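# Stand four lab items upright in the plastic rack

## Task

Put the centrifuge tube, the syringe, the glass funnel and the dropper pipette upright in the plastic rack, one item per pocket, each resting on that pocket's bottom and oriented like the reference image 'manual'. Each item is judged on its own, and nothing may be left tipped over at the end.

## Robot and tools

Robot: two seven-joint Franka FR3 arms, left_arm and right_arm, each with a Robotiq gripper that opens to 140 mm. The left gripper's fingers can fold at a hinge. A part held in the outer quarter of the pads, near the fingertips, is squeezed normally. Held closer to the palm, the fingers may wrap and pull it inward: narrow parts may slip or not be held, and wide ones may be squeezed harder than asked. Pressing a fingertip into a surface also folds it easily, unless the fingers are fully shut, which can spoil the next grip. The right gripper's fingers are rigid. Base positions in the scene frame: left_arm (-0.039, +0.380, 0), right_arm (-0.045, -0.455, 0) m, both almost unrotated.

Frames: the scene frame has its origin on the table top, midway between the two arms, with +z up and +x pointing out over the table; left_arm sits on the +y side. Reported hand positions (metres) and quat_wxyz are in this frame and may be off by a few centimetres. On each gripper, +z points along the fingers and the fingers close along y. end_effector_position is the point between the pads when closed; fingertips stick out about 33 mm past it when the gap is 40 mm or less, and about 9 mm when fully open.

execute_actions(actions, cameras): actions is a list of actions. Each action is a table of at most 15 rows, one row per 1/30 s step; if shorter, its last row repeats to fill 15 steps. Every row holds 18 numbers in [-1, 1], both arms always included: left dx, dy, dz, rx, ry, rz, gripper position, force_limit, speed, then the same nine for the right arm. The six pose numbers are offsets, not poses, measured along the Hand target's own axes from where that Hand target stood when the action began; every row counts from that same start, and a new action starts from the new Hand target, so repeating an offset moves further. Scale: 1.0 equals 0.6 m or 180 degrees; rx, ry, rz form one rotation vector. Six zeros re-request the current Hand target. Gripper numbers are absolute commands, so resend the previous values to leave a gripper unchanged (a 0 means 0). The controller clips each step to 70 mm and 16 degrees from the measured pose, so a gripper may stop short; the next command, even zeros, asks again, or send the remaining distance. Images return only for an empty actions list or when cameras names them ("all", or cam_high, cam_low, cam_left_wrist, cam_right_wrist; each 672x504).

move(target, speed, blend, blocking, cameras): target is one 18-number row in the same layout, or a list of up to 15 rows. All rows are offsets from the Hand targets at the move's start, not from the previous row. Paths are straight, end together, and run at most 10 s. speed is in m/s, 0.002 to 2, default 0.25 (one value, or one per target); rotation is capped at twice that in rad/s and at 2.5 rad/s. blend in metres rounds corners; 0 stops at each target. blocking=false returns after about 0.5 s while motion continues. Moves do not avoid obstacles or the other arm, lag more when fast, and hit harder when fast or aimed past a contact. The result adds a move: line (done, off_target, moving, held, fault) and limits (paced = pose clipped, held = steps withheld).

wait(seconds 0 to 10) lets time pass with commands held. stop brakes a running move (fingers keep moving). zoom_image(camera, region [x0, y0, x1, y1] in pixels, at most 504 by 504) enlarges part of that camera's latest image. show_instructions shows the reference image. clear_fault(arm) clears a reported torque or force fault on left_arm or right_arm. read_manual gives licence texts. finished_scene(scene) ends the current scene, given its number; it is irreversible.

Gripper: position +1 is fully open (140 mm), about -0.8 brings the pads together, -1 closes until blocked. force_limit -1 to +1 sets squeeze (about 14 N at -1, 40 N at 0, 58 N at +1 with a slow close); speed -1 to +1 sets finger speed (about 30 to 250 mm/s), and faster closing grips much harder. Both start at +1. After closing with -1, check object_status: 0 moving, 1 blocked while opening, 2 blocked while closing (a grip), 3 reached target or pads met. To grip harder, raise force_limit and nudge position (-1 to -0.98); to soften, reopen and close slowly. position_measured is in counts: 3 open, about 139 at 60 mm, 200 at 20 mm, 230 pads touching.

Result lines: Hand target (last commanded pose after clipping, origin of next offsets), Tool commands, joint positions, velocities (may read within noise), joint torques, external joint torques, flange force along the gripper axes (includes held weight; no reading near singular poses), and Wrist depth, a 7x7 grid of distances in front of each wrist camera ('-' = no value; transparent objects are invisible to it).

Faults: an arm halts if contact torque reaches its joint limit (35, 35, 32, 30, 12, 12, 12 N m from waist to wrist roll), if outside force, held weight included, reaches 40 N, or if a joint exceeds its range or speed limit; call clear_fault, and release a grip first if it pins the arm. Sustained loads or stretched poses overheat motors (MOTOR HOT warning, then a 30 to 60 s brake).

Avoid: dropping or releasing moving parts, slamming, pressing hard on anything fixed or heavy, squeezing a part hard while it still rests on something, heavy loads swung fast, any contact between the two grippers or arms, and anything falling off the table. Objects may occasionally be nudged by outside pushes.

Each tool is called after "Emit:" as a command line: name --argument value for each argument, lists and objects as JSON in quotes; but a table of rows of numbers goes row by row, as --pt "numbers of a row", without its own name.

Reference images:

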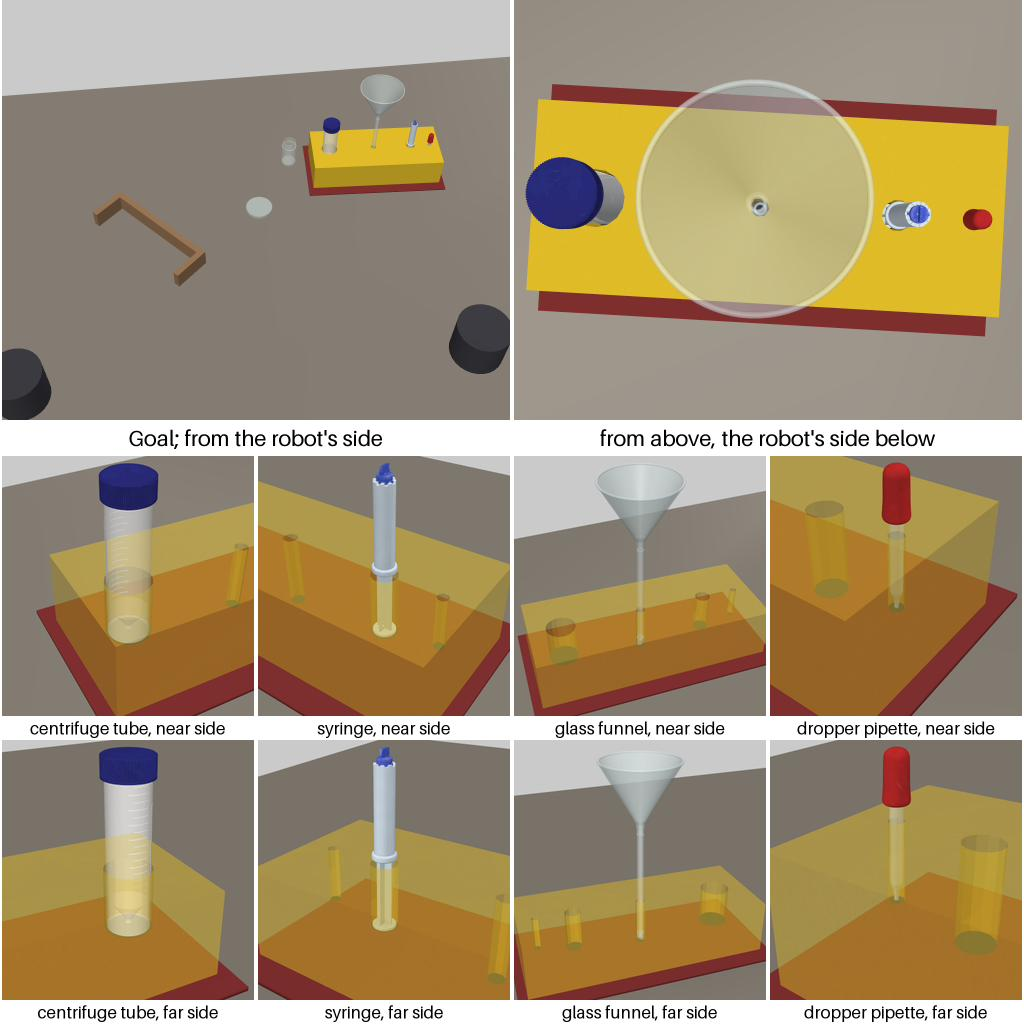

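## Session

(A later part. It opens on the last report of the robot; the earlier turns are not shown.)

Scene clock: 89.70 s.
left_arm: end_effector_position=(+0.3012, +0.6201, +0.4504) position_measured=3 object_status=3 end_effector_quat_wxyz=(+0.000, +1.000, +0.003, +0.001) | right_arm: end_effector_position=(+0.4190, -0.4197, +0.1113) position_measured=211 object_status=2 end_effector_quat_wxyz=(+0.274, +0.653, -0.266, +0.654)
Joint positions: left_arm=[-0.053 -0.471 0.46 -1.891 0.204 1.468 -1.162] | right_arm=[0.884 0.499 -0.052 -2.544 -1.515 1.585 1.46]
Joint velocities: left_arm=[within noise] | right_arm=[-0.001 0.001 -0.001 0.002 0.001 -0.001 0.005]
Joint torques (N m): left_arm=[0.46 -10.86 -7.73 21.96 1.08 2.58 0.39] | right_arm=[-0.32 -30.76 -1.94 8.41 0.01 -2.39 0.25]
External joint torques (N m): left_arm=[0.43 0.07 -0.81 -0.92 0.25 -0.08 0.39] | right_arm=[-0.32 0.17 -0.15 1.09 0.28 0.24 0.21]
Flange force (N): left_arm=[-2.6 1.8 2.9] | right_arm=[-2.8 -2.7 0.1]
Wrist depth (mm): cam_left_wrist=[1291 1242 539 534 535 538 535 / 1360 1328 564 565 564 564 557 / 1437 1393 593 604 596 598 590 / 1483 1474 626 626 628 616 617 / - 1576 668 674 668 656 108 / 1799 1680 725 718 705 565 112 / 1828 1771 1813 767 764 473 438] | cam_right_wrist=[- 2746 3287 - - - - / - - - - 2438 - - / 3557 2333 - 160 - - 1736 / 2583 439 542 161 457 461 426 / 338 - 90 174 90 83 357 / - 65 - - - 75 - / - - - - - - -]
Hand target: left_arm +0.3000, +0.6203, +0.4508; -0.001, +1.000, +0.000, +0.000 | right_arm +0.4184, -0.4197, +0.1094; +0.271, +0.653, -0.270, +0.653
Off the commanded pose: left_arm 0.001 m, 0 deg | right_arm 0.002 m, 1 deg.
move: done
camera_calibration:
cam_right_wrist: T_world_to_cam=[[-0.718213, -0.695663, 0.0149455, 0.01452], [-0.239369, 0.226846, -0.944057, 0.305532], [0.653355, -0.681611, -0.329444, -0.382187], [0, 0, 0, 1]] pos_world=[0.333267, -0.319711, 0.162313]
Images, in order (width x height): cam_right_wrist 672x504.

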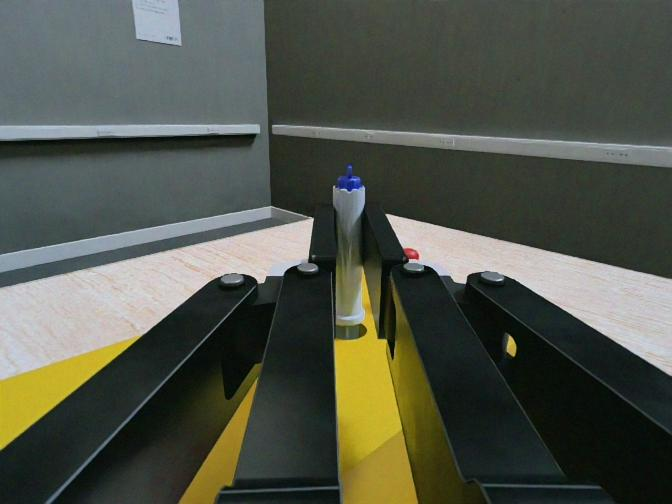

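Emit:
move --target '[0,0,0,0,0,0,1,1,1, -0.005,0,0,0,0,0,-1,-0.7,-1]' --speed 0.04 --cameras '[]'

Emit:
move --target '[0,0,0,0,0,0,1,1,1, -0.004,0,0,0,0,0,-1,-0.7,-1]' --speed 0.04 --cameras '["cam_right_wrist"]'

Emit:
zoom_image --camera "cam_right_wrist" --region '[310, 200, 410, 380]'

Scene clock: 90.63 s.
left_arm: end_effector_position=(+0.3012, +0.6201, +0.4504) position_measured=3 object_status=3 end_effector_quat_wxyz=(+0.000, +1.000, +0.003, +0.001) | right_arm: end_effector_position=(+0.4190, -0.4197, +0.1083) position_measured=211 object_status=2 end_effector_quat_wxyz=(+0.274, +0.653, -0.266, +0.654)
Joint positions: left_arm=[-0.053 -0.471 0.46 -1.891 0.204 1.468 -1.162] | right_arm=[0.884 0.509 -0.052 -2.539 -1.515 1.586 1.466]
Joint velocities: left_arm=[within noise] | right_arm=[0 0.001 0 0 -0.001 -0.001 0.005]
Joint torques (N m): left_arm=[0.42 -10.82 -7.71 22.01 1.08 2.58 0.4] | right_arm=[-0.61 -31.05 -1.96 8.29 0.01 -2.38 0.24]
External joint torques (N m): left_arm=[0.49 0.06 -0.65 -0.84 0.26 -0.07 0.4] | right_arm=[-0.62 0.06 -0.16 1.03 0.28 0.25 0.21]
Flange force (N): left_arm=[-2.5 1.4 2.6] | right_arm=[-2.4 -2.5 0.5]
Wrist depth (mm): cam_left_wrist=[1305 1269 541 538 539 534 534 / 1328 1328 567 564 568 563 557 / 1402 1419 603 596 592 593 595 / 1474 1446 631 631 633 617 616 / - 1587 672 678 672 660 108 / 1757 1718 725 707 703 565 112 / 1799 1842 1813 767 767 472 442] | cam_right_wrist=[- 2411 3616 - - - - / 2411 5292 - - - - - / - 2746 3238 159 - - 2465 / 2384 475 481 161 449 458 403 / 332 - 90 175 90 83 349 / - 65 - - - 75 - / - - - - - - -]
Hand target: left_arm +0.3000, +0.6203, +0.4508; -0.001, +1.000, +0.000, +0.000 | right_arm +0.4184, -0.4197, +0.1064; +0.271, +0.653, -0.270, +0.653
Off the commanded pose: left_arm 0.001 m, 0 deg | right_arm 0.002 m, 1 deg.
move: done
No camera images: "cameras" was empty.

Scene clock: 91.33 s.
left_arm: end_effector_position=(+0.3012, +0.6201, +0.4504) position_measured=3 object_status=3 end_effector_quat_wxyz=(+0.000, +1.000, +0.003, +0.001) | right_arm: end_effector_position=(+0.4194, -0.4198, +0.1073) position_measured=211 object_status=2 end_effector_quat_wxyz=(+0.274, +0.652, -0.266, +0.655)
Joint positions: left_arm=[-0.053 -0.471 0.46 -1.891 0.204 1.468 -1.162] | right_arm=[0.883 0.515 -0.052 -2.535 -1.514 1.584 1.469]
Joint torques (N m): left_arm=[0.5 -10.8 -7.67 22.01 1.09 2.58 0.39] | right_arm=[-0.81 -29.45 -1.51 7.45 -0.07 -1.42 0.37]
External joint torques (N m): left_arm=[0.49 -0.01 -0.75 -0.73 0.27 -0.05 0.39] | right_arm=[-0.82 1.72 0.3 0.34 0.18 1.21 0.34]
Flange force (N): left_arm=[-2.5 1.5 2.4] | right_arm=[-7.4 -2.0 1.3]
Wrist depth (mm): cam_left_wrist=[1269 1269 538 534 533 535 535 / 1360 1352 568 564 564 567 556 / 1474 1402 601 598 595 600 593 / 1513 1464 635 631 631 616 614 / - 1576 680 674 674 656 107 / 1718 1731 728 718 709 563 112 / 1842 1842 777 767 769 474 442] | cam_right_wrist=[- 2384 2494 - - - - / 2148 2284 5045 - - - - / 2818 2818 - 157 - - 1778 / 2465 2818 532 162 447 455 403 / 332 - 90 173 90 83 348 / - 65 - - - 75 - / - - - - - - -]
Hand target: left_arm +0.3000, +0.6203, +0.4508; -0.001, +1.000, +0.000, +0.000 | right_arm +0.4184, -0.4197, +0.1040; +0.271, +0.653, -0.270, +0.653
Off the commanded pose: left_arm 0.001 m, 0 deg | right_arm 0.004 m, 1 deg.
move: off_target (right_arm)
camera_calibration:
cam_right_wrist: T_world_to_cam=[[-0.718921, -0.694964, 0.0132987, 0.0155905], [-0.236497, 0.226569, -0.944847, 0.300654], [0.653622, -0.682416, -0.327242, -0.38456], [0, 0, 0, 1]] pos_world=[0.333669, -0.319714, 0.158021]
Images, in order (width x height): cam_right_wrist 672x504.

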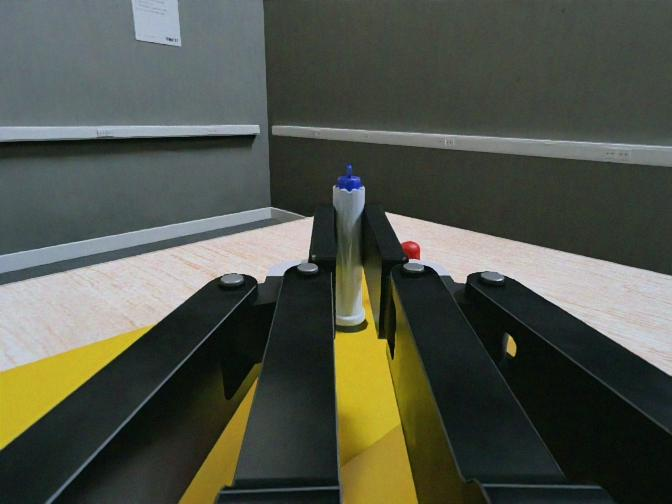

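Scaled by 2.800 from the camera's 672x504 image, which has a finer 960x720 frame.

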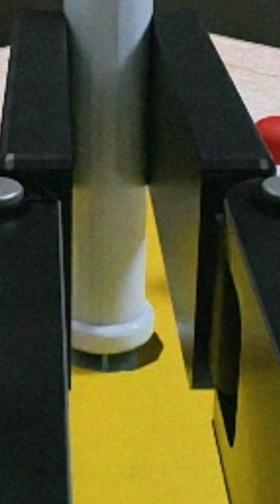

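Emit:
move --target '[0,0,0,0,0,0,1,1,1, 0.0045,0,0,0,0,0,-1,-0.7,-1]' --speed 0.05 --cameras '[]'

Emit:
execute_actions --actions '[[[0,0,0,0,0,0,1,1,1, 0,0,0,0,0,0,-0.45,-0.7,-0.6]]]' --cameras '["cam_right_wrist"]'

Scene clock: 92.23 s.
left_arm: end_effector_position=(+0.3012, +0.6201, +0.4504) position_measured=3 object_status=3 end_effector_quat_wxyz=(+0.000, +1.000, +0.003, +0.001) | right_arm: end_effector_position=(+0.4194, -0.4196, +0.1079) position_measured=211 object_status=2 end_effector_quat_wxyz=(+0.272, +0.653, -0.268, +0.654)
Joint positions: left_arm=[-0.053 -0.471 0.46 -1.891 0.204 1.468 -1.162] | right_arm=[0.882 0.511 -0.051 -2.537 -1.514 1.585 1.47]
Joint velocities: left_arm=[within noise] | right_arm=[-0.002 -0.001 0 -0.001 0.001 0.003 0]
Joint torques (N m): left_arm=[0.45 -10.82 -7.77 21.98 1.08 2.6 0.36] | right_arm=[-0.26 -32.58 -1.78 7.57 -0.18 -2.43 0.03]
External joint torques (N m): left_arm=[0.51 -0.09 -0.74 -0.8 0.26 -0.04 0.36] | right_arm=[-0.21 -1.47 0.08 0.37 0.07 0.2 0]
Flange force (N): left_arm=[-2.8 1.8 2.7] | right_arm=[4.4 0.4 0.1]
Wrist depth (mm): cam_left_wrist=[1269 1283 538 539 540 538 535 / 1321 1336 568 568 567 563 559 / 1410 1437 593 589 596 593 593 / 1474 1474 631 631 635 614 612 / - 1587 664 670 668 658 107 / 1744 1731 718 714 709 564 112 / 1828 1813 1842 762 764 472 438] | cam_right_wrist=[- 3099 3390 - - - - / 2583 - 3338 - - - - / 2614 2333 - 160 - - - / 2552 477 529 162 442 446 412 / 333 - 90 174 90 83 347 / - 65 - - - 75 - / - - - - - - -]
Hand target: left_arm +0.3000, +0.6203, +0.4508; -0.001, +1.000, +0.000, +0.000 | right_arm +0.4184, -0.4197, +0.1067; +0.271, +0.653, -0.270, +0.653
Off the commanded pose: left_arm 0.001 m, 0 deg | right_arm 0.002 m, 0 deg.
move: done
No camera images: "cameras" was empty.

Scene clock: 92.93 s.
left_arm: end_effector_position=(+0.3012, +0.6201, +0.4504) position_measured=3 object_status=3 end_effector_quat_wxyz=(+0.000, +1.000, +0.003, +0.001) | right_arm: end_effector_position=(+0.4194, -0.4191, +0.1078) position_measured=186 object_status=3 end_effector_quat_wxyz=(+0.272, +0.653, -0.268, +0.654)
Joint positions: left_arm=[-0.053 -0.471 0.46 -1.891 0.204 1.468 -1.162] | right_arm=[0.882 0.511 -0.05 -2.537 -1.514 1.586 1.47]
Joint torques (N m): left_arm=[0.46 -10.76 -7.69 22 1.09 2.59 0.4] | right_arm=[-0.51 -32.21 -2.06 7.51 -0.19 -2.43 0.02]
External joint torques (N m): left_arm=[0.51 -0.03 -0.68 -0.76 0.27 -0.05 0.4] | right_arm=[-0.47 -1.16 -0.23 0.35 0.06 0.19 -0.01]
Flange force (N): left_arm=[-2.6 1.4 2.5] | right_arm=[3.4 0.1 1.0]
Wrist depth (mm): cam_left_wrist=[1276 1269 540 540 536 533 534 / 1360 1360 564 565 563 563 549 / 1410 1419 598 600 600 593 592 / 1474 1464 628 629 635 616 612 / - 1587 674 672 666 658 108 / 1718 1680 718 714 703 560 112 / 1888 1842 1785 759 767 471 441] | cam_right_wrist=[- - 3444 5709 - - 1823 / 2237 2712 - - - - - / 2855 - - - - - 1937 / 2583 480 480 167 124 446 398 / 357 - - 174 90 84 347 / - 66 - 132 - 76 - / - - - 120 - - -]
Hand target: left_arm +0.3000, +0.6203, +0.4508; -0.001, +1.000, +0.000, +0.000 | right_arm +0.4184, -0.4197, +0.1067; +0.271, +0.653, -0.270, +0.653
Off the commanded pose: left_arm 0.001 m, 0 deg | right_arm 0.002 m, 0 deg.
camera_calibration:
cam_right_wrist: T_world_to_cam=[[-0.718667, -0.695285, 0.00982635, 0.0161509], [-0.236177, 0.230779, -0.943908, 0.302573], [0.654017, -0.680676, -0.330064, -0.383019], [0, 0, 0, 1]] pos_world=[0.333569, -0.31931, 0.159022]
Images, in order (width x height): cam_right_wrist 672x504.

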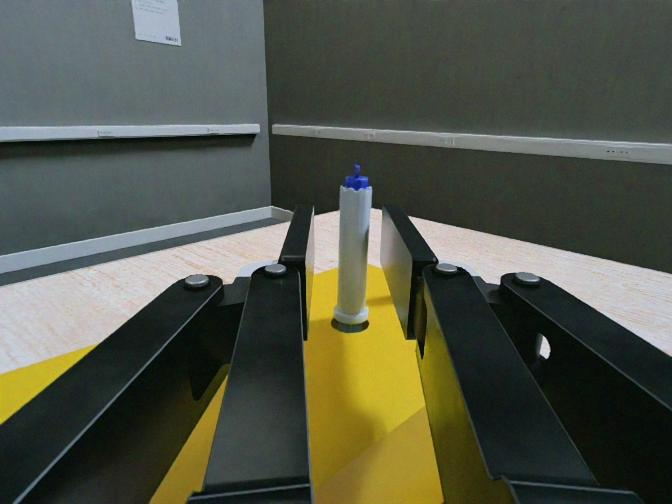

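Emit:
move --pt "0 0 0 0 0 0 1 1 1 0.0333 0 -0.15 0 0 0 -0.45 -0.7 -0.6" --pt "0 0 0 0 0 0 1 1 1 0.2555 -0.2844 -0.422 0.1523 0.1523 -0.483 -0.45 -0.7 -0.6" --pt "0 0 0 0 0 0 1 1 1 0.0055 -0.7158 -0.5791 0 0.5736 -0.8192 0.05 -0.7 0.5" --speed '[0.15, 0.5, 0.45]' --blend '[0.02, 0.06, 0]' --cameras '["all"]'

Scene clock: 101.33 s.
left_arm: end_effector_position=(+0.3012, +0.6201, +0.4504) position_measured=3 object_status=3 end_effector_quat_wxyz=(+0.000, +1.000, +0.003, +0.001) | right_arm: end_effector_position=(+0.4334, +0.0350, +0.1686) position_measured=186 object_status=3 end_effector_quat_wxyz=(+0.602, +0.328, +0.538, +0.491)
Joint positions: left_arm=[-0.053 -0.471 0.46 -1.891 0.204 1.468 -1.162] | right_arm=[1.183 0.669 0.033 -2.181 -2.106 1.49 -0.606]
Joint torques (N m): left_arm=[0.49 -10.83 -7.72 21.99 1.09 2.59 0.44] | right_arm=[-0.53 -41.15 -2.08 13.75 -0.81 -3.02 -0.03]
External joint torques (N m): left_arm=[0.48 -0.03 -0.77 -0.82 0.26 -0.06 0.44] | right_arm=[-0.57 -0.04 -1.08 0.56 -0.01 -0.02 -0.12]
External joint torques when the fault began: right_arm=[-5.77 13.53 -6.43 2.09 -0.49 1.15 -0.4]
Flange force (N): left_arm=[-2.7 1.6 2.7] | right_arm=[1.2 -0.6 2.4]
Flange force when the fault began (N): right_arm=[31.2 -34.8 18.5]
Wrist depth (mm): cam_left_wrist=[1269 1269 544 538 536 536 531 / 1328 1336 570 563 567 560 557 / 1437 1410 600 598 598 596 596 / 1483 1493 635 626 624 612 617 / - 1576 678 674 670 662 108 / 1771 1731 723 709 697 560 112 / 1842 1842 1857 762 764 473 439] | cam_right_wrist=[266 1955 2047 2932 - 2972 - / 294 2614 2494 5424 3238 3616 - / 338 2678 2893 - 3390 - - / 365 - - - 117 3190 2284 / 381 - - - 90 84 - / - 70 - - - 76 - / - - - - - - -]
Hand target: left_arm +0.3000, +0.6203, +0.4508; -0.001, +1.000, +0.000, +0.000 | right_arm +0.4334, +0.0350, +0.1686; +0.602, +0.328, +0.538, +0.491 (not the last commanded pose)
Tool commands: left_gripper/position=+1.0 left_gripper/force_limit=+1.0 left_gripper/speed=+1.0 right_gripper/position=-0.45098 right_gripper/force_limit=-0.701961 right_gripper/speed=-0.6
Off the commanded pose: left_arm 0.001 m, 0 deg | right_arm 0.120 m, 72 deg.
FORCE FAULT: contact force on the right arm reached its limit, and that arm stopped. The contact can be on any part of that arm, not only on its tool. That arm's remaining commands of this call were not run. That arm is still stopped at the end of this call. While its stop runs, that arm takes no new command, but execute_actions still moves its gripper.
CLEAR FAULT: the right arm stays stopped (Reflex) until you call clear_fault(arm="right_arm").
move: fault (right_arm); path passed 2 of 3 targets; target 3's new numbers were not sent; limits=paced
camera_calibration:
cam_left_wrist: T_world_to_cam=[[0.010015, -0.999948, -0.00188312, 0.623646], [-0.941929, -0.010066, 0.335661, 0.137096], [-0.335662, -0.00158787, -0.941981, 0.667862], [0, 0, 0, 1]] pos_world=[0.347065, 0.626054, 0.58427]
cam_right_wrist: T_world_to_cam=[[-0.25633, 0.305163, 0.917154, -0.047026], [-0.267845, -0.934123, 0.235951, 0.113966], [0.928738, -0.185174, 0.32118, -0.309129], [0, 0, 0, 1]] pos_world=[0.305571, 0.0635664, 0.115526]

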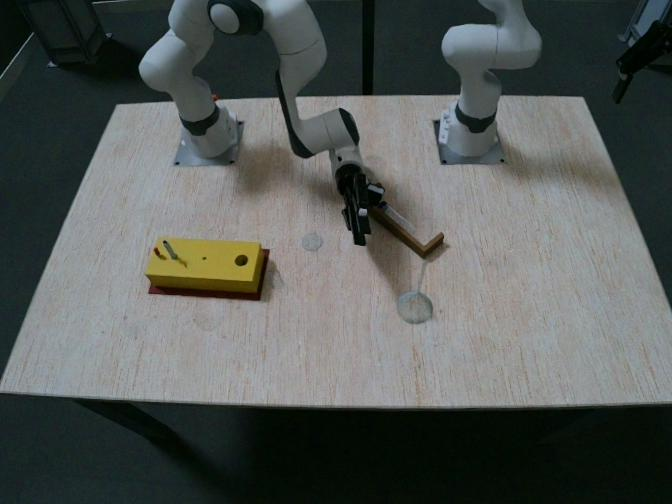

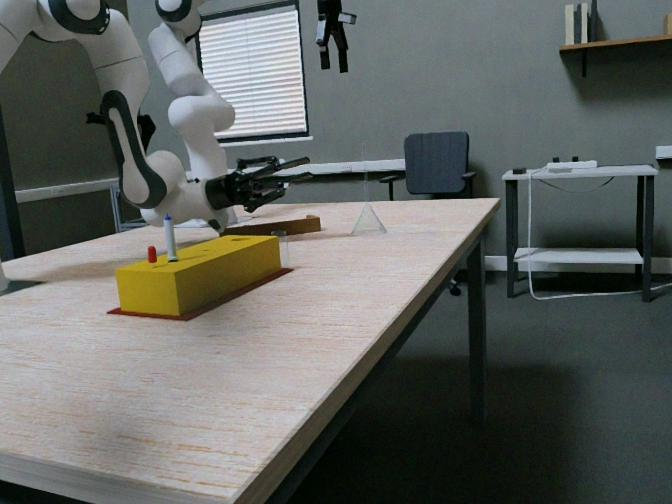

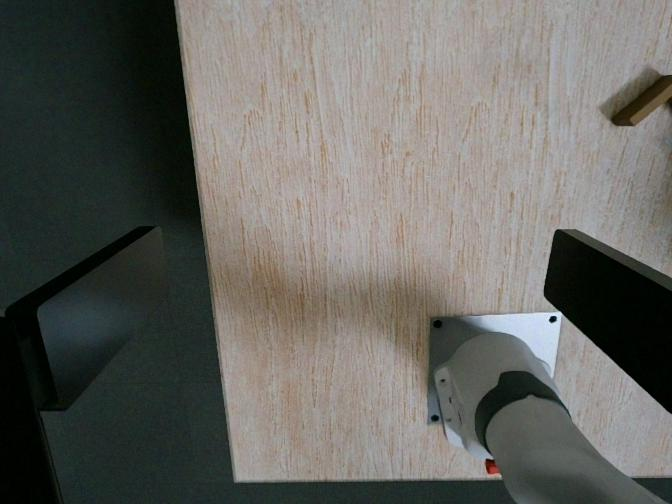

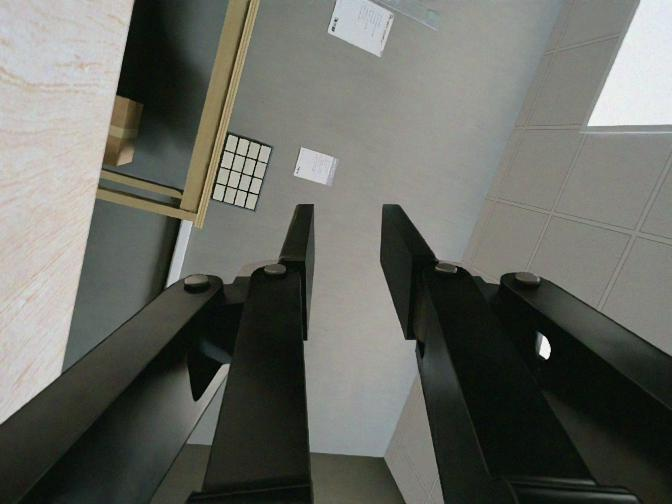

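Emit:
zoom_image --camera "cam_high" --region '[260, 100, 460, 260]'

Emit:
zoom_image --camera "cam_low" --region '[100, 130, 340, 290]'

Scaled by 2.520 from the camera's 672x504 image, which has a finer 960x720 frame.

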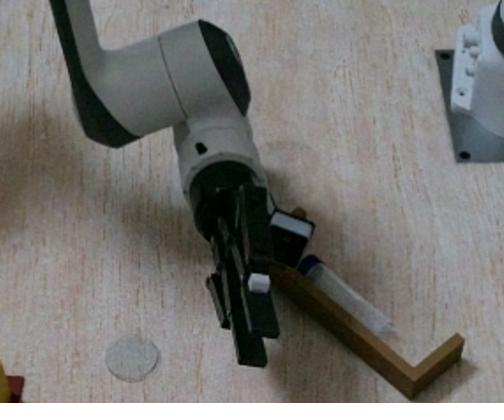

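Scaled by 2.100 from the camera's 672x504 image, which has a finer 960x720 frame.

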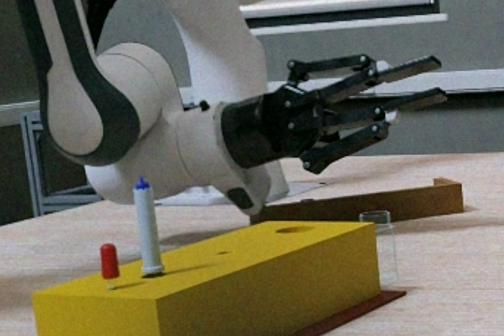

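Emit:
clear_fault --arm "right_arm"

Emit:
move --pt "0 0 0 0 0 0 1 1 1 -0.0652 0.1847 0.0412 0 0 0 -0.45 -0.7 -0.6" --pt "0 0 0 0 0 0 1 1 1 0.095 0.1718 0.1218 -0.0422 0.115 -0.3778 0.05 -0.7 0.5" --speed '[0.15, 0.35]' --blend '[0.02, 0]' --cameras '["cam_right_wrist", "cam_high"]'

Scene clock: 103.30 s.
left_arm: end_effector_position=(+0.3012, +0.6201, +0.4504) position_measured=3 object_status=3 end_effector_quat_wxyz=(+0.000, +1.000, +0.003, +0.001) | right_arm: end_effector_position=(+0.4334, +0.0350, +0.1686) position_measured=186 object_status=3 end_effector_quat_wxyz=(+0.602, +0.328, +0.538, +0.491)
Joint positions: left_arm=[-0.053 -0.471 0.46 -1.891 0.204 1.468 -1.162] | right_arm=[1.183 0.669 0.033 -2.181 -2.106 1.49 -0.606]
Joint torques (N m): left_arm=[0.48 -10.82 -7.72 21.98 1.1 2.61 0.43] | right_arm=[-0.59 -41.12 -2.09 13.74 -0.82 -3.01 0]
External joint torques (N m): left_arm=[0.5 0.09 -0.74 -0.86 0.28 -0.04 0.43] | right_arm=[-0.72 0.21 -1.16 0.39 0.01 0.01 -0.09]
Flange force (N): left_arm=[-2.5 1.4 2.8] | right_arm=[1.1 -1.2 2.4]
Wrist depth (mm): cam_left_wrist=[1276 1269 539 536 538 536 534 / 1344 1352 570 567 564 560 556 / 1437 1419 593 600 601 598 595 / 1493 1474 629 633 631 616 611 / - 1587 676 672 672 666 107 / 1757 1705 723 718 714 563 112 / 1857 1828 1828 762 756 472 439] | cam_right_wrist=[266 373 2678 3499 - 3287 3013 / 293 1778 1972 3390 - - - / 337 2855 2678 3677 2893 3013 2384 / 357 2614 3190 126 120 2552 2066 / 377 - - - 90 83 - / - 66 - 3806 - 76 - / - - - - - - -]
Hand target: left_arm +0.3000, +0.6203, +0.4508; -0.001, +1.000, +0.000, +0.000 | right_arm +0.4334, +0.0350, +0.1686; +0.602, +0.328, +0.538, +0.491 (not the last commanded pose)
Tool commands: left_gripper/position=+1.0 left_gripper/force_limit=+1.0 left_gripper/speed=+1.0 right_gripper/position=-0.45098 right_gripper/force_limit=-0.701961 right_gripper/speed=-0.6
Off the commanded pose: left_arm 0.001 m, 0 deg | right_arm 0.120 m, 72 deg.
FORCE FAULT, CONTINUED: the right arm's stop, for the force fault that an earlier result reported, is over. The call counts as one of the actions that you can send in this scene. That arm's target is now where it stood when the stop ended, not its last command. That arm accepts commands again.
CLEAR FAULT: your call cleared the right arm's force fault. If the contact force or a joint's load stays at its limit, that arm stops again.

Scene clock: 108.03 s.
left_arm: end_effector_position=(+0.3012, +0.6201, +0.4504) position_measured=3 object_status=3 end_effector_quat_wxyz=(+0.000, +1.000, +0.003, +0.001) | right_arm: end_effector_position=(+0.4766, +0.1294, +0.2618) position_measured=123 object_status=0 end_effector_quat_wxyz=(+0.692, -0.151, +0.689, +0.155)
Joint positions: left_arm=[-0.053 -0.471 0.46 -1.891 0.204 1.468 -1.162] | right_arm=[1.25 0.375 -0.225 -2.125 -2.404 2.13 -1.918]
Joint torques (N m): left_arm=[0.47 -10.77 -7.7 21.97 1.09 2.59 0.41] | right_arm=[-0.16 -38.92 -3.73 20.79 -0.46 -2.28 -0.42]
External joint torques (N m): left_arm=[0.52 -0.01 -0.7 -0.81 0.27 -0.06 0.41] | right_arm=[-0.18 0.17 -0.71 0.88 0.26 0.18 -0.39]
Flange force (N): left_arm=[-2.7 1.5 2.7] | right_arm=[-0.5 2.3 3.6]
Wrist depth (mm): cam_left_wrist=[1283 1255 538 543 536 533 539 / 1336 1360 567 565 568 561 556 / 1385 1410 601 598 595 595 590 / 1503 1446 633 633 626 614 611 / - 1533 668 672 672 662 107 / 1744 1705 728 714 703 560 112 / 1857 1842 1842 769 756 469 442] | cam_right_wrist=[1722 2384 1887 1793 3499 - - / 2191 2047 3013 3013 4093 - - / 2066 2358 - 3806 - - 2308 / - - 124 5424 148 - - / - 78 - - - 90 84 / - - - - - - 75 / - - - 2260 - - -]
Hand target: left_arm +0.3000, +0.6203, +0.4508; -0.001, +1.000, +0.000, +0.000 | right_arm +0.4763, +0.1297, +0.2603; +0.691, -0.153, +0.690, +0.152
Off the commanded pose: left_arm 0.001 m, 0 deg | right_arm 0.002 m, 0 deg.
move: done
camera_calibration:
cam_right_wrist: T_world_to_cam=[[-0.439098, 0.898439, 0.000540997, 0.100068], [-0.304191, -0.149235, 0.940849, -0.0769637], [0.845376, 0.41296, 0.338826, -0.404101], [0, 0, 0, 1]] pos_world=[0.362145, 0.0654872, 0.209277]
Images, in order (width x height): cam_high 672x504, cam_right_wrist 672x504.

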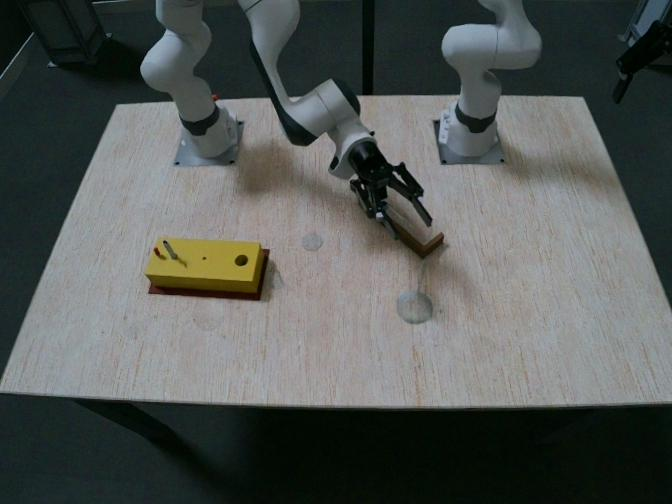

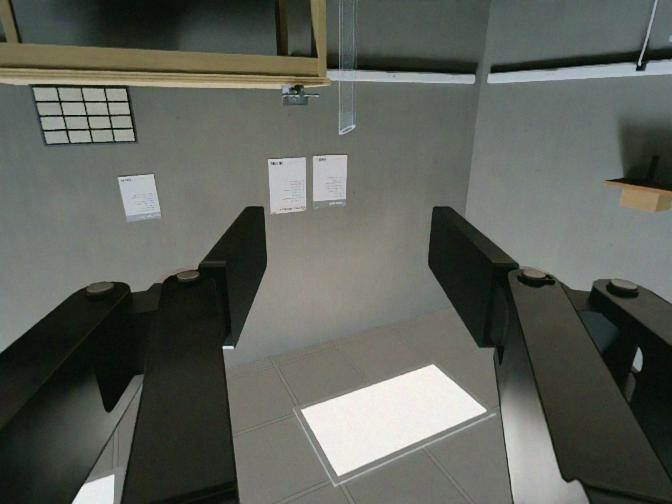

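Emit:
move --target '[0,0,0,0,0,0,1,1,1, -0.0028,-0.0018,0.1198,-0.0278,0,0,0.05,-0.7,0.5]' --speed 0.2 --cameras '["cam_right_wrist", "cam_low", "cam_high"]'

Scene clock: 110.43 s.
left_arm: end_effector_position=(+0.3012, +0.6201, +0.4504) position_measured=3 object_status=3 end_effector_quat_wxyz=(+0.000, +1.000, +0.003, +0.001) | right_arm: end_effector_position=(+0.5422, +0.1583, +0.2632) position_measured=123 object_status=3 end_effector_quat_wxyz=(+0.685, -0.184, +0.682, +0.179)
Joint positions: left_arm=[-0.053 -0.471 0.46 -1.891 0.204 1.468 -1.162] | right_arm=[1.138 0.498 -0.237 -1.912 -2.587 2.279 -1.84]
Joint velocities: left_arm=[within noise] | right_arm=[0.001 0 0.001 -0.001 0 0.001 0.006]
Joint torques (N m): left_arm=[0.46 -10.79 -7.71 22 1.08 2.59 0.41] | right_arm=[-0.59 -43.91 -4.5 22.05 -0.94 -2.22 0.25]
External joint torques (N m): left_arm=[0.52 0.02 -0.68 -0.81 0.26 -0.06 0.41] | right_arm=[-0.75 -0.17 -0.51 0.97 -0.31 0.29 0.28]
Flange force (N): left_arm=[-2.6 1.4 2.6] | right_arm=[-0.3 -0.8 4.7]
Wrist depth (mm): cam_left_wrist=[1269 1276 541 539 539 535 535 / 1344 1344 568 565 564 563 556 / 1455 1402 596 601 595 600 598 / 1493 1455 631 629 633 612 612 / - 1554 678 668 664 662 107 / 1757 1692 721 714 705 561 112 / 1813 1857 1842 769 767 470 440] | cam_right_wrist=[1446 1887 2009 3557 - - 2009 / 2047 2583 2646 3238 3056 3677 - / - 2614 3287 2646 - - 2438 / 2333 - 143 3616 148 - 2333 / - 78 - - - 90 84 / - - - 3945 - - 75 / - - - 3557 - - -]
Hand target: left_arm +0.3000, +0.6203, +0.4508; -0.001, +1.000, +0.000, +0.000 | right_arm +0.5420, +0.1590, +0.2620; +0.683, -0.183, +0.683, +0.182
Off the commanded pose: left_arm 0.001 m, 0 deg | right_arm 0.001 m, 0 deg.
move: done
camera_calibration:
cam_right_wrist: T_world_to_cam=[[-0.512255, 0.858746, -0.0122523, 0.152266], [-0.295702, -0.162961, 0.941278, -0.0567003], [0.806322, 0.485797, 0.33741, -0.461935], [0, 0, 0, 1]] pos_world=[0.433701, 0.0844086, 0.211098]
Images, in order (width x height): cam_high 672x504, cam_low 672x504, cam_right_wrist 672x504.

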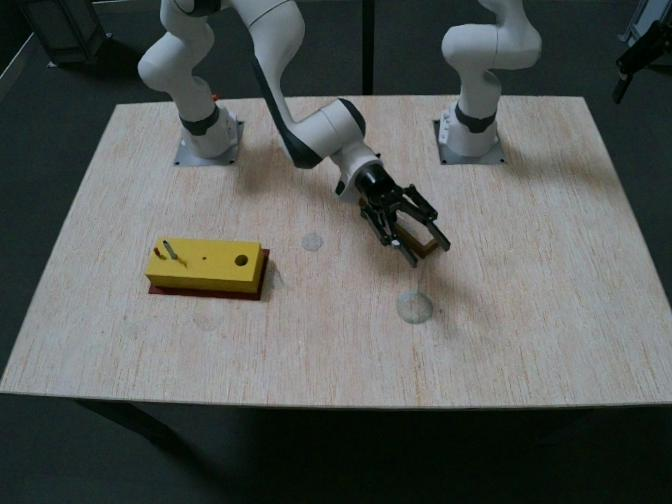

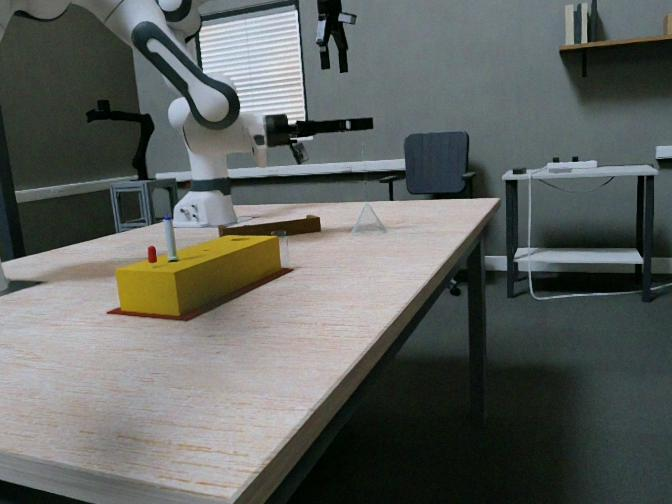

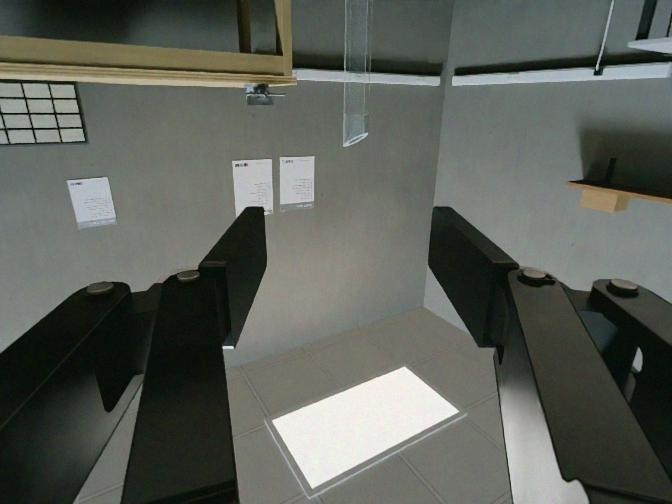

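Emit:
move --target '[0,0,0,0,0,0,1,1,1, 0.2533,0.0033,-0.005,0,0,0,0.05,-0.7,0.5]' --speed 0.15 --cameras '["cam_right_wrist", "cam_low"]'

Emit:
zoom_image --camera "cam_low" --region '[200, 110, 420, 260]'

Scene clock: 112.80 s.
left_arm: end_effector_position=(+0.3012, +0.6201, +0.4504) position_measured=3 object_status=3 end_effector_quat_wxyz=(+0.000, +1.000, +0.003, +0.001) | right_arm: end_effector_position=(+0.5380, +0.1584, +0.1083) position_measured=123 object_status=3 end_effector_quat_wxyz=(+0.683, -0.185, +0.684, +0.179)
Joint positions: left_arm=[-0.053 -0.471 0.46 -1.891 0.204 1.468 -1.162] | right_arm=[1.116 0.817 -0.185 -1.828 -2.599 2.081 -1.713]
Joint velocities: left_arm=[within noise] | right_arm=[0 0 0 -0.001 0.001 -0.003 0.005]
Joint torques (N m): left_arm=[0.51 -10.83 -7.66 21.97 1.09 2.61 0.4] | right_arm=[-0.58 -48.54 -5.68 18.42 -0.86 -2.84 0.09]
External joint torques (N m): left_arm=[0.44 -0.02 -0.82 -0.81 0.26 -0.03 0.4] | right_arm=[-0.55 -0.8 -0.32 0.97 -0.31 -0.28 0.12]
Flange force (N): left_arm=[-2.7 1.7 2.7] | right_arm=[-0.4 -0.4 2.3]
Wrist depth (mm): cam_left_wrist=[1291 1291 536 540 539 539 536 / 1352 1344 570 568 565 563 559 / 1437 1419 596 598 596 592 596 / 1483 1464 631 635 633 612 614 / - 1554 670 668 660 662 107 / 1731 1744 728 718 707 556 112 / 1828 1857 1857 769 762 472 439] | cam_right_wrist=[2614 280 273 269 320 314 309 / 1708 1887 2106 3338 2818 2358 2614 / 2086 - 3338 3390 - - - / 2465 2384 142 - 148 3238 - / - 78 120 4339 4172 90 84 / - - 3499 3677 - - 75 / - - 3499 - - - -]
Hand target: left_arm +0.3000, +0.6203, +0.4508; -0.001, +1.000, +0.000, +0.000 | right_arm +0.5385, +0.1592, +0.1100; +0.683, -0.183, +0.683, +0.182
Off the commanded pose: left_arm 0.001 m, 0 deg | right_arm 0.002 m, 1 deg.
move: done
camera_calibration:
cam_right_wrist: T_world_to_cam=[[-0.513533, 0.857962, -0.0135712, 0.149071], [-0.289897, -0.158588, 0.943827, 0.0838207], [0.807616, 0.488621, 0.330161, -0.406694], [0, 0, 0, 1]] pos_world=[0.429305, 0.0841152, 0.0571854]
Images, in order (width x height): cam_low 672x504, cam_right_wrist 672x504.

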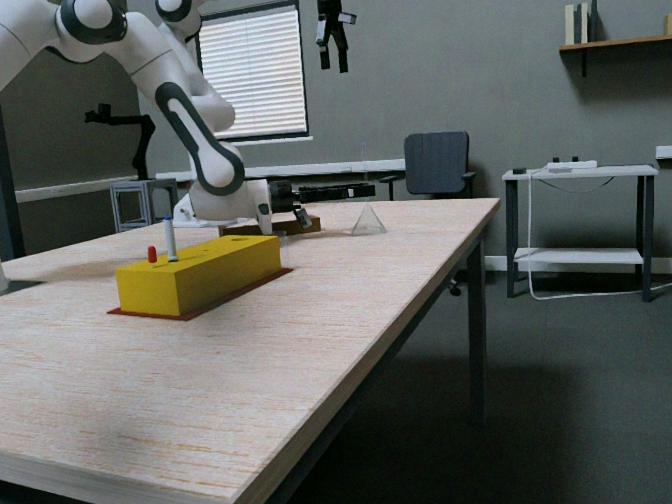

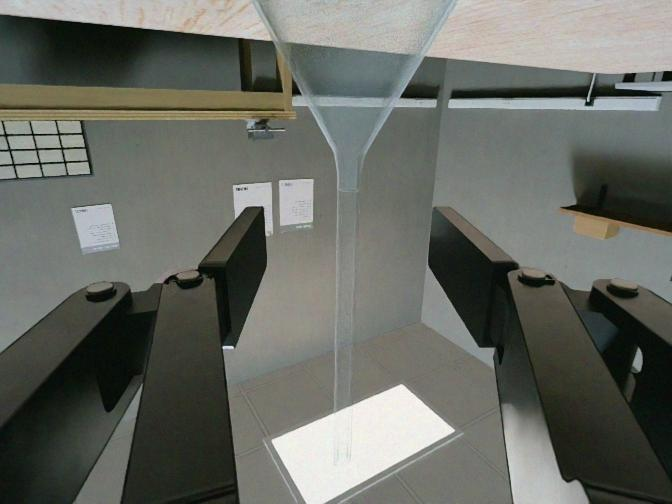

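Scaled by 2.291 from the camera's 672x504 image, which has a finer 960x720 frame.

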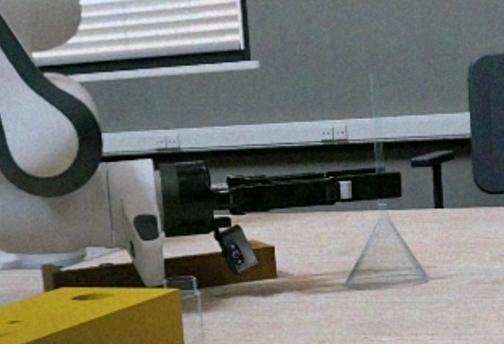

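Emit:
execute_actions --actions '[[[0,0,0,0,0,0,1,1,1, 0,0,0,0,0,0,-1,-0.5,-1]]]'

Emit:
wait --seconds 1.6 --cameras '["cam_right_wrist"]'

Scene clock: 115.73 s.
left_arm: end_effector_position=(+0.3012, +0.6201, +0.4504) position_measured=3 object_status=3 end_effector_quat_wxyz=(+0.000, +1.000, +0.003, +0.001) | right_arm: end_effector_position=(+0.5380, +0.1584, +0.1085) position_measured=218 object_status=0 end_effector_quat_wxyz=(+0.683, -0.184, +0.684, +0.179)
Joint positions: left_arm=[-0.053 -0.471 0.46 -1.891 0.204 1.468 -1.162] | right_arm=[1.116 0.817 -0.185 -1.828 -2.599 2.08 -1.711]
Joint torques (N m): left_arm=[0.42 -10.84 -7.65 21.99 1.1 2.6 0.41] | right_arm=[-0.32 -48.76 -6.01 18.43 -0.82 -2.77 0.12]
External joint torques (N m): left_arm=[0.42 0.04 -0.68 -0.87 0.27 -0.05 0.41] | right_arm=[-0.45 -0.95 -0.78 0.94 -0.26 -0.2 0.15]
Flange force (N): left_arm=[-2.6 1.5 2.8] | right_arm=[-1.0 -0.8 2.0]
Wrist depth (mm): cam_left_wrist=[1291 1276 536 540 535 535 534 / 1376 1328 567 570 564 563 559 / 1410 1402 600 601 595 595 595 / 1503 1455 636 633 629 611 614 / - 1587 668 672 670 660 107 / 1705 1692 732 714 697 556 112 / 1873 1857 1828 759 759 470 441] | cam_right_wrist=[280 281 331 271 322 320 313 / 1887 1778 2028 2646 3616 3099 - / 2127 2678 - 3144 4520 3190 - / 2712 2781 - 124 106 - - / 2614 - 90 - 90 82 - / - 65 - - - - - / - - - - - - -]
Hand target: left_arm +0.3000, +0.6203, +0.4508; -0.001, +1.000, +0.000, +0.000 | right_arm +0.5385, +0.1592, +0.1100; +0.683, -0.183, +0.683, +0.182
Off the commanded pose: left_arm 0.001 m, 0 deg | right_arm 0.002 m, 0 deg.

Scene clock: 117.33 s.
left_arm: end_effector_position=(+0.3012, +0.6201, +0.4504) position_measured=3 object_status=3 end_effector_quat_wxyz=(+0.000, +1.000, +0.003, +0.001) | right_arm: end_effector_position=(+0.5380, +0.1584, +0.1085) position_measured=218 object_status=2 end_effector_quat_wxyz=(+0.683, -0.184, +0.684, +0.179)
Joint positions: left_arm=[-0.053 -0.471 0.46 -1.891 0.204 1.468 -1.162] | right_arm=[1.116 0.817 -0.185 -1.828 -2.599 2.08 -1.711]
Joint torques (N m): left_arm=[0.52 -10.8 -7.72 21.95 1.08 2.58 0.43] | right_arm=[-0.36 -48.68 -6 18.37 -0.83 -2.78 0.14]
External joint torques (N m): left_arm=[0.54 -0.06 -0.75 -0.78 0.25 -0.06 0.43] | right_arm=[-0.42 -0.83 -0.7 0.87 -0.27 -0.21 0.17]
Flange force (N): left_arm=[-2.8 1.6 2.6] | right_arm=[-0.8 -0.8 1.9]
Wrist depth (mm): cam_left_wrist=[1269 1269 538 539 538 539 538 / 1352 1336 568 564 560 565 556 / 1428 1393 590 595 600 593 592 / 1483 1464 629 636 624 617 612 / - 1609 672 670 668 656 107 / 1744 1705 728 714 701 561 112 / 1842 1828 1813 764 762 471 439] | cam_right_wrist=[- 277 278 271 322 317 313 / 1631 2047 2127 4339 - - - / 2191 - 5563 3444 3338 - - / 2818 1708 - 102 105 - - / - - 90 - 90 82 - / - 65 - - - - - / - - - - - - -]
Hand target: left_arm +0.3000, +0.6203, +0.4508; -0.001, +1.000, +0.000, +0.000 | right_arm +0.5385, +0.1592, +0.1100; +0.683, -0.183, +0.683, +0.182
Tool commands: left_gripper/position=+1.0 left_gripper/force_limit=+1.0 left_gripper/speed=+1.0 right_gripper/position=-1.0 right_gripper/force_limit=-0.5 right_gripper/speed=-1.0
Off the commanded pose: left_arm 0.001 m, 0 deg | right_arm 0.002 m, 0 deg.
wait: 1.60 s; at rest by 0.17 s
camera_calibration:
cam_right_wrist: T_world_to_cam=[[-0.513488, 0.858023, -0.0113011, 0.148833], [-0.289227, -0.16066, 0.943682, 0.08364], [0.807885, 0.487838, 0.33066, -0.406853], [0, 0, 0, 1]] pos_world=[0.429305, 0.0842138, 0.0572823]
Images, in order (width x height): cam_right_wrist 672x504.

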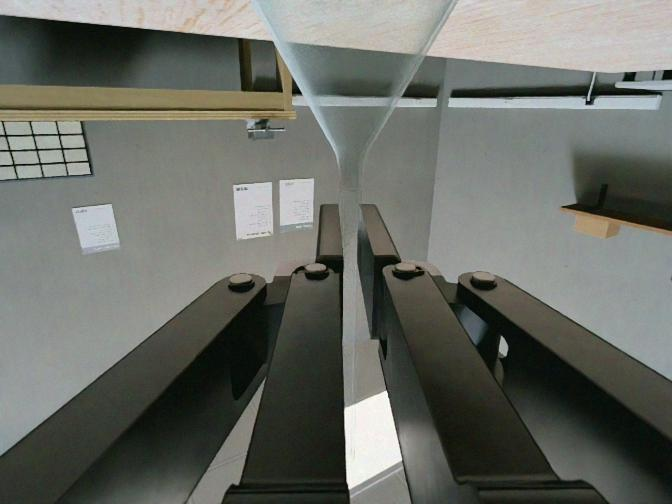

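Emit:
move --pt "0 0 0 0 0 0 1 1 1 -0.2667 0 0 0 0 0 -1 -0.5 -1" --pt "0 0 0 0 0 0 1 1 1 -0.3667 -0.1848 -0.277 0.1739 -0.1739 0.4777 -1 -0.5 -1" --pt "0 0 0 0 0 0 1 1 1 -0.2667 -0.4542 -0.4773 0 -0.6088 0.7933 -1 -0.5 -1" --pt "0 0 0 0 0 0 1 1 1 -0.175 -0.6232 -0.575 0 -0.6088 0.7933 -1 -0.5 -1" --speed '[0.15, 0.35, 0.35, 0.2]' --blend '[0.04, 0.04, 0.02, 0]' --cameras '["cam_right_wrist", "cam_low", "cam_high"]'

Scene clock: 126.67 s.
left_arm: end_effector_position=(+0.3012, +0.6201, +0.4504) position_measured=3 object_status=3 end_effector_quat_wxyz=(+0.000, +1.000, +0.003, +0.001) | right_arm: end_effector_position=(+0.4253, -0.3373, +0.2151) position_measured=218 object_status=2 end_effector_quat_wxyz=(+0.275, +0.653, -0.270, +0.652)
Joint positions: left_arm=[-0.053 -0.471 0.46 -1.891 0.204 1.468 -1.162] | right_arm=[1.075 0.267 -0.114 -2.472 -1.386 1.523 1.16]
Joint velocities: left_arm=[within noise] | right_arm=[0 0 0 0 0 0 0.007]
Joint torques (N m): left_arm=[0.45 -10.8 -7.73 21.98 1.09 2.59 0.4] | right_arm=[-0.16 -31.32 -2.29 13.82 -1.4 -2.42 0.19]
External joint torques (N m): left_arm=[0.49 0.04 -0.72 -0.84 0.28 -0.05 0.4] | right_arm=[-0.22 -1.23 -0.93 0.13 -0.38 -0.01 0.16]
Flange force (N): left_arm=[-2.6 1.5 2.7] | right_arm=[3.2 1.7 2.6]
Wrist depth (mm): cam_left_wrist=[1291 1269 543 536 538 539 534 / 1352 1344 565 567 567 560 559 / 1428 1428 593 601 598 592 596 / 1523 1474 633 631 631 621 614 / - 1544 674 666 668 653 107 / 1731 1705 732 712 703 557 112 / 1842 1813 1785 756 759 473 442] | cam_right_wrist=[2308 2552 3238 - - - - / - 2712 2523 - - - - / 2893 3677 3013 - 2552 - - / 2384 2260 2781 124 104 - - / 2009 - 89 - 90 83 1955 / - 65 - - - - - / - - - - - - -]
Hand target: left_arm +0.3000, +0.6203, +0.4508; -0.001, +1.000, +0.000, +0.000 | right_arm +0.4259, -0.3369, +0.2149; +0.271, +0.653, -0.271, +0.653
Off the commanded pose: left_arm 0.001 m, 0 deg | right_arm 0.001 m, 1 deg.
move: done; limits=paced
camera_calibration:
cam_right_wrist: T_world_to_cam=[[-0.723842, -0.689848, 0.0127415, 0.0796695], [-0.238502, 0.232841, -0.942816, 0.38771], [0.647433, -0.685488, -0.33307, -0.293973], [0, 0, 0, 1]] pos_world=[0.340466, -0.23683, 0.26661]
Images, in order (width x height): cam_high 672x504, cam_low 672x504, cam_right_wrist 672x504.

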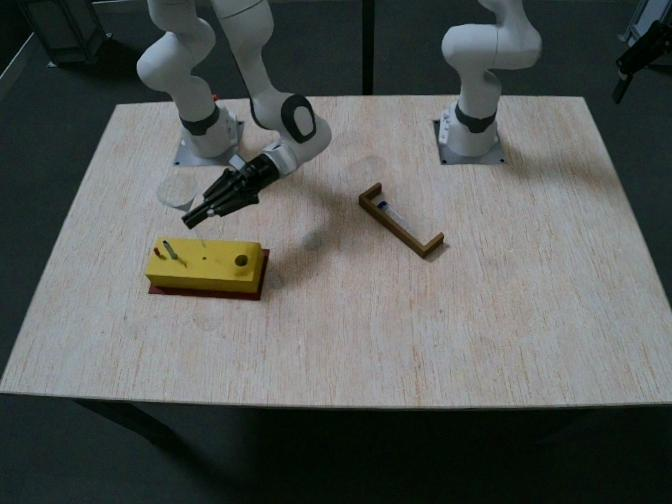

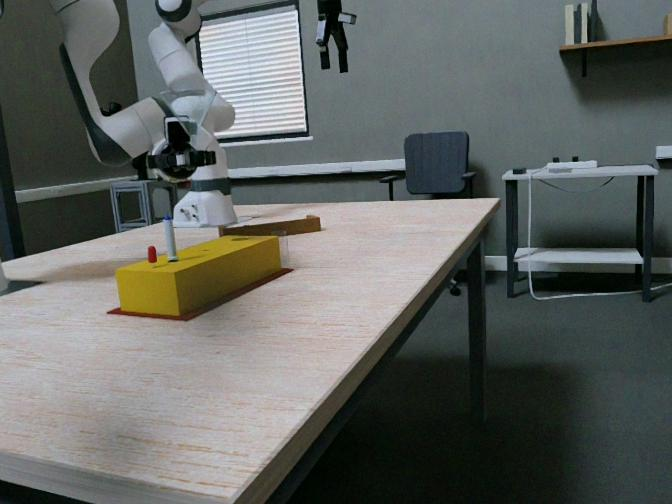

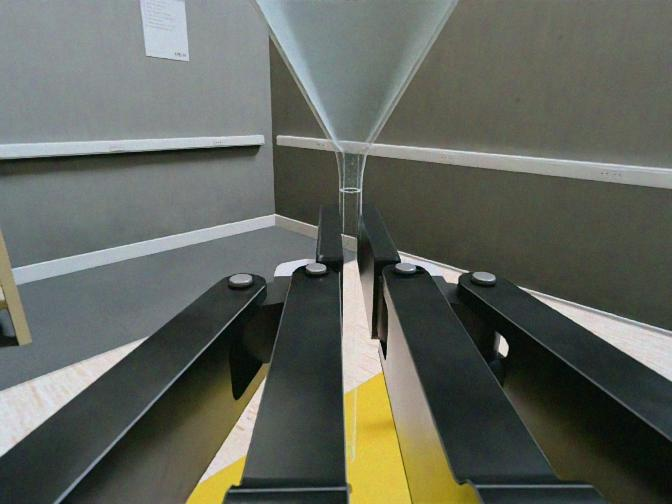

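Emit:
zoom_image --camera "cam_right_wrist" --region '[310, 320, 420, 504]'

Emit:
zoom_image --camera "cam_low" --region '[100, 90, 320, 310]'

Scaled by 2.739 from the camera's 672x504 image, which has a finer 960x720 frame.

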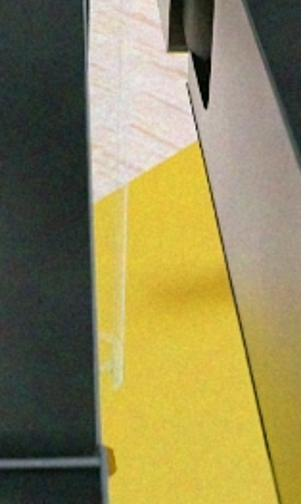

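Scaled by 2.291 from the camera's 672x504 image, which has a finer 960x720 frame.

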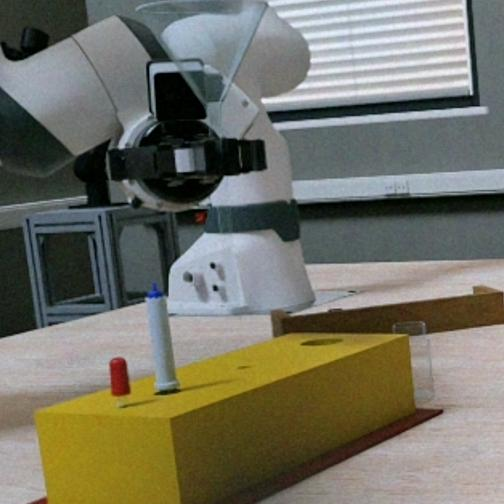

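Emit:
move --target '[0,0,0,0,0,0,1,1,1, -0.025,0,0,0,0,0,-1,-0.5,-1]' --speed 0.1 --cameras '["cam_right_wrist"]'

Emit:
zoom_image --camera "cam_right_wrist" --region '[320, 380, 400, 504]'

Scene clock: 128.50 s.
left_arm: end_effector_position=(+0.3012, +0.6201, +0.4504) position_measured=3 object_status=3 end_effector_quat_wxyz=(+0.000, +1.000, +0.003, +0.001) | right_arm: end_effector_position=(+0.4253, -0.3371, +0.2006) position_measured=218 object_status=2 end_effector_quat_wxyz=(+0.274, +0.654, -0.268, +0.653)
Joint positions: left_arm=[-0.053 -0.471 0.46 -1.891 0.204 1.468 -1.162] | right_arm=[1.075 0.308 -0.114 -2.463 -1.386 1.533 1.19]
Joint velocities: left_arm=[within noise] | right_arm=[0.001 0.001 0 0 0.001 0 0.007]
Joint torques (N m): left_arm=[0.49 -10.8 -7.76 21.92 1.08 2.58 0.42] | right_arm=[-0.31 -30.69 -2.51 14.09 -1.03 -2.48 0.25]
External joint torques (N m): left_arm=[0.46 0.1 -0.83 -0.9 0.25 -0.06 0.42] | right_arm=[-0.26 0.09 -0.83 1.03 -0.08 -0.02 0.22]
Flange force (N): left_arm=[-2.5 1.7 2.8] | right_arm=[-1.5 -3.2 0.9]
Wrist depth (mm): cam_left_wrist=[1291 1276 541 539 534 534 535 / 1344 1336 570 570 563 565 555 / 1428 1437 598 596 595 596 592 / 1493 1464 626 636 631 614 616 / - 1565 672 672 670 660 108 / 1744 1718 728 725 703 557 112 / 1857 1873 1813 767 767 471 440] | cam_right_wrist=[2646 2746 3338 - - - - / - 2411 - - - 2191 - / 2284 - - - - 1903 1584 / 2465 3287 3287 139 105 - 1708 / 2047 - 90 - 90 83 512 / - 65 - - - - - / - - - - - - -]
Hand target: left_arm +0.3000, +0.6203, +0.4508; -0.001, +1.000, +0.000, +0.000 | right_arm +0.4259, -0.3369, +0.1999; +0.271, +0.653, -0.271, +0.653
Off the commanded pose: left_arm 0.001 m, 0 deg | right_arm 0.001 m, 1 deg.
move: done
camera_calibration:
cam_right_wrist: T_world_to_cam=[[-0.721067, -0.692728, 0.0137917, 0.0776152], [-0.239245, 0.230253, -0.943263, 0.373529], [0.650249, -0.683456, -0.33176, -0.299478], [0, 0, 0, 1]] pos_world=[0.340066, -0.23692, 0.251911]
Images, in order (width x height): cam_right_wrist 672x504.

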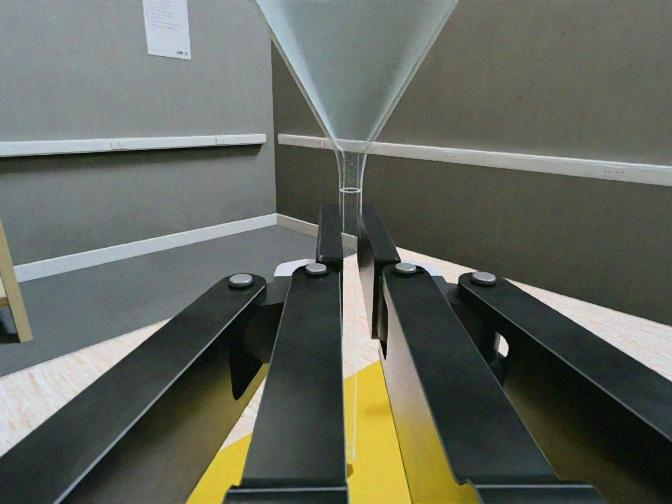

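Scaled by 4.065 from the camera's 672x504 image, which has a finer 960x720 frame.

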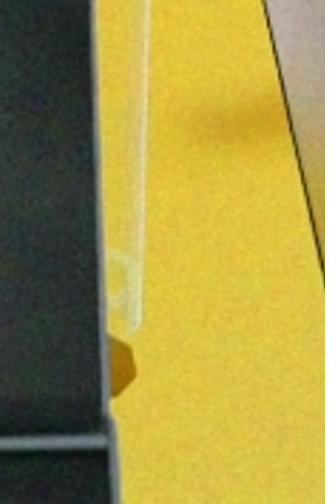

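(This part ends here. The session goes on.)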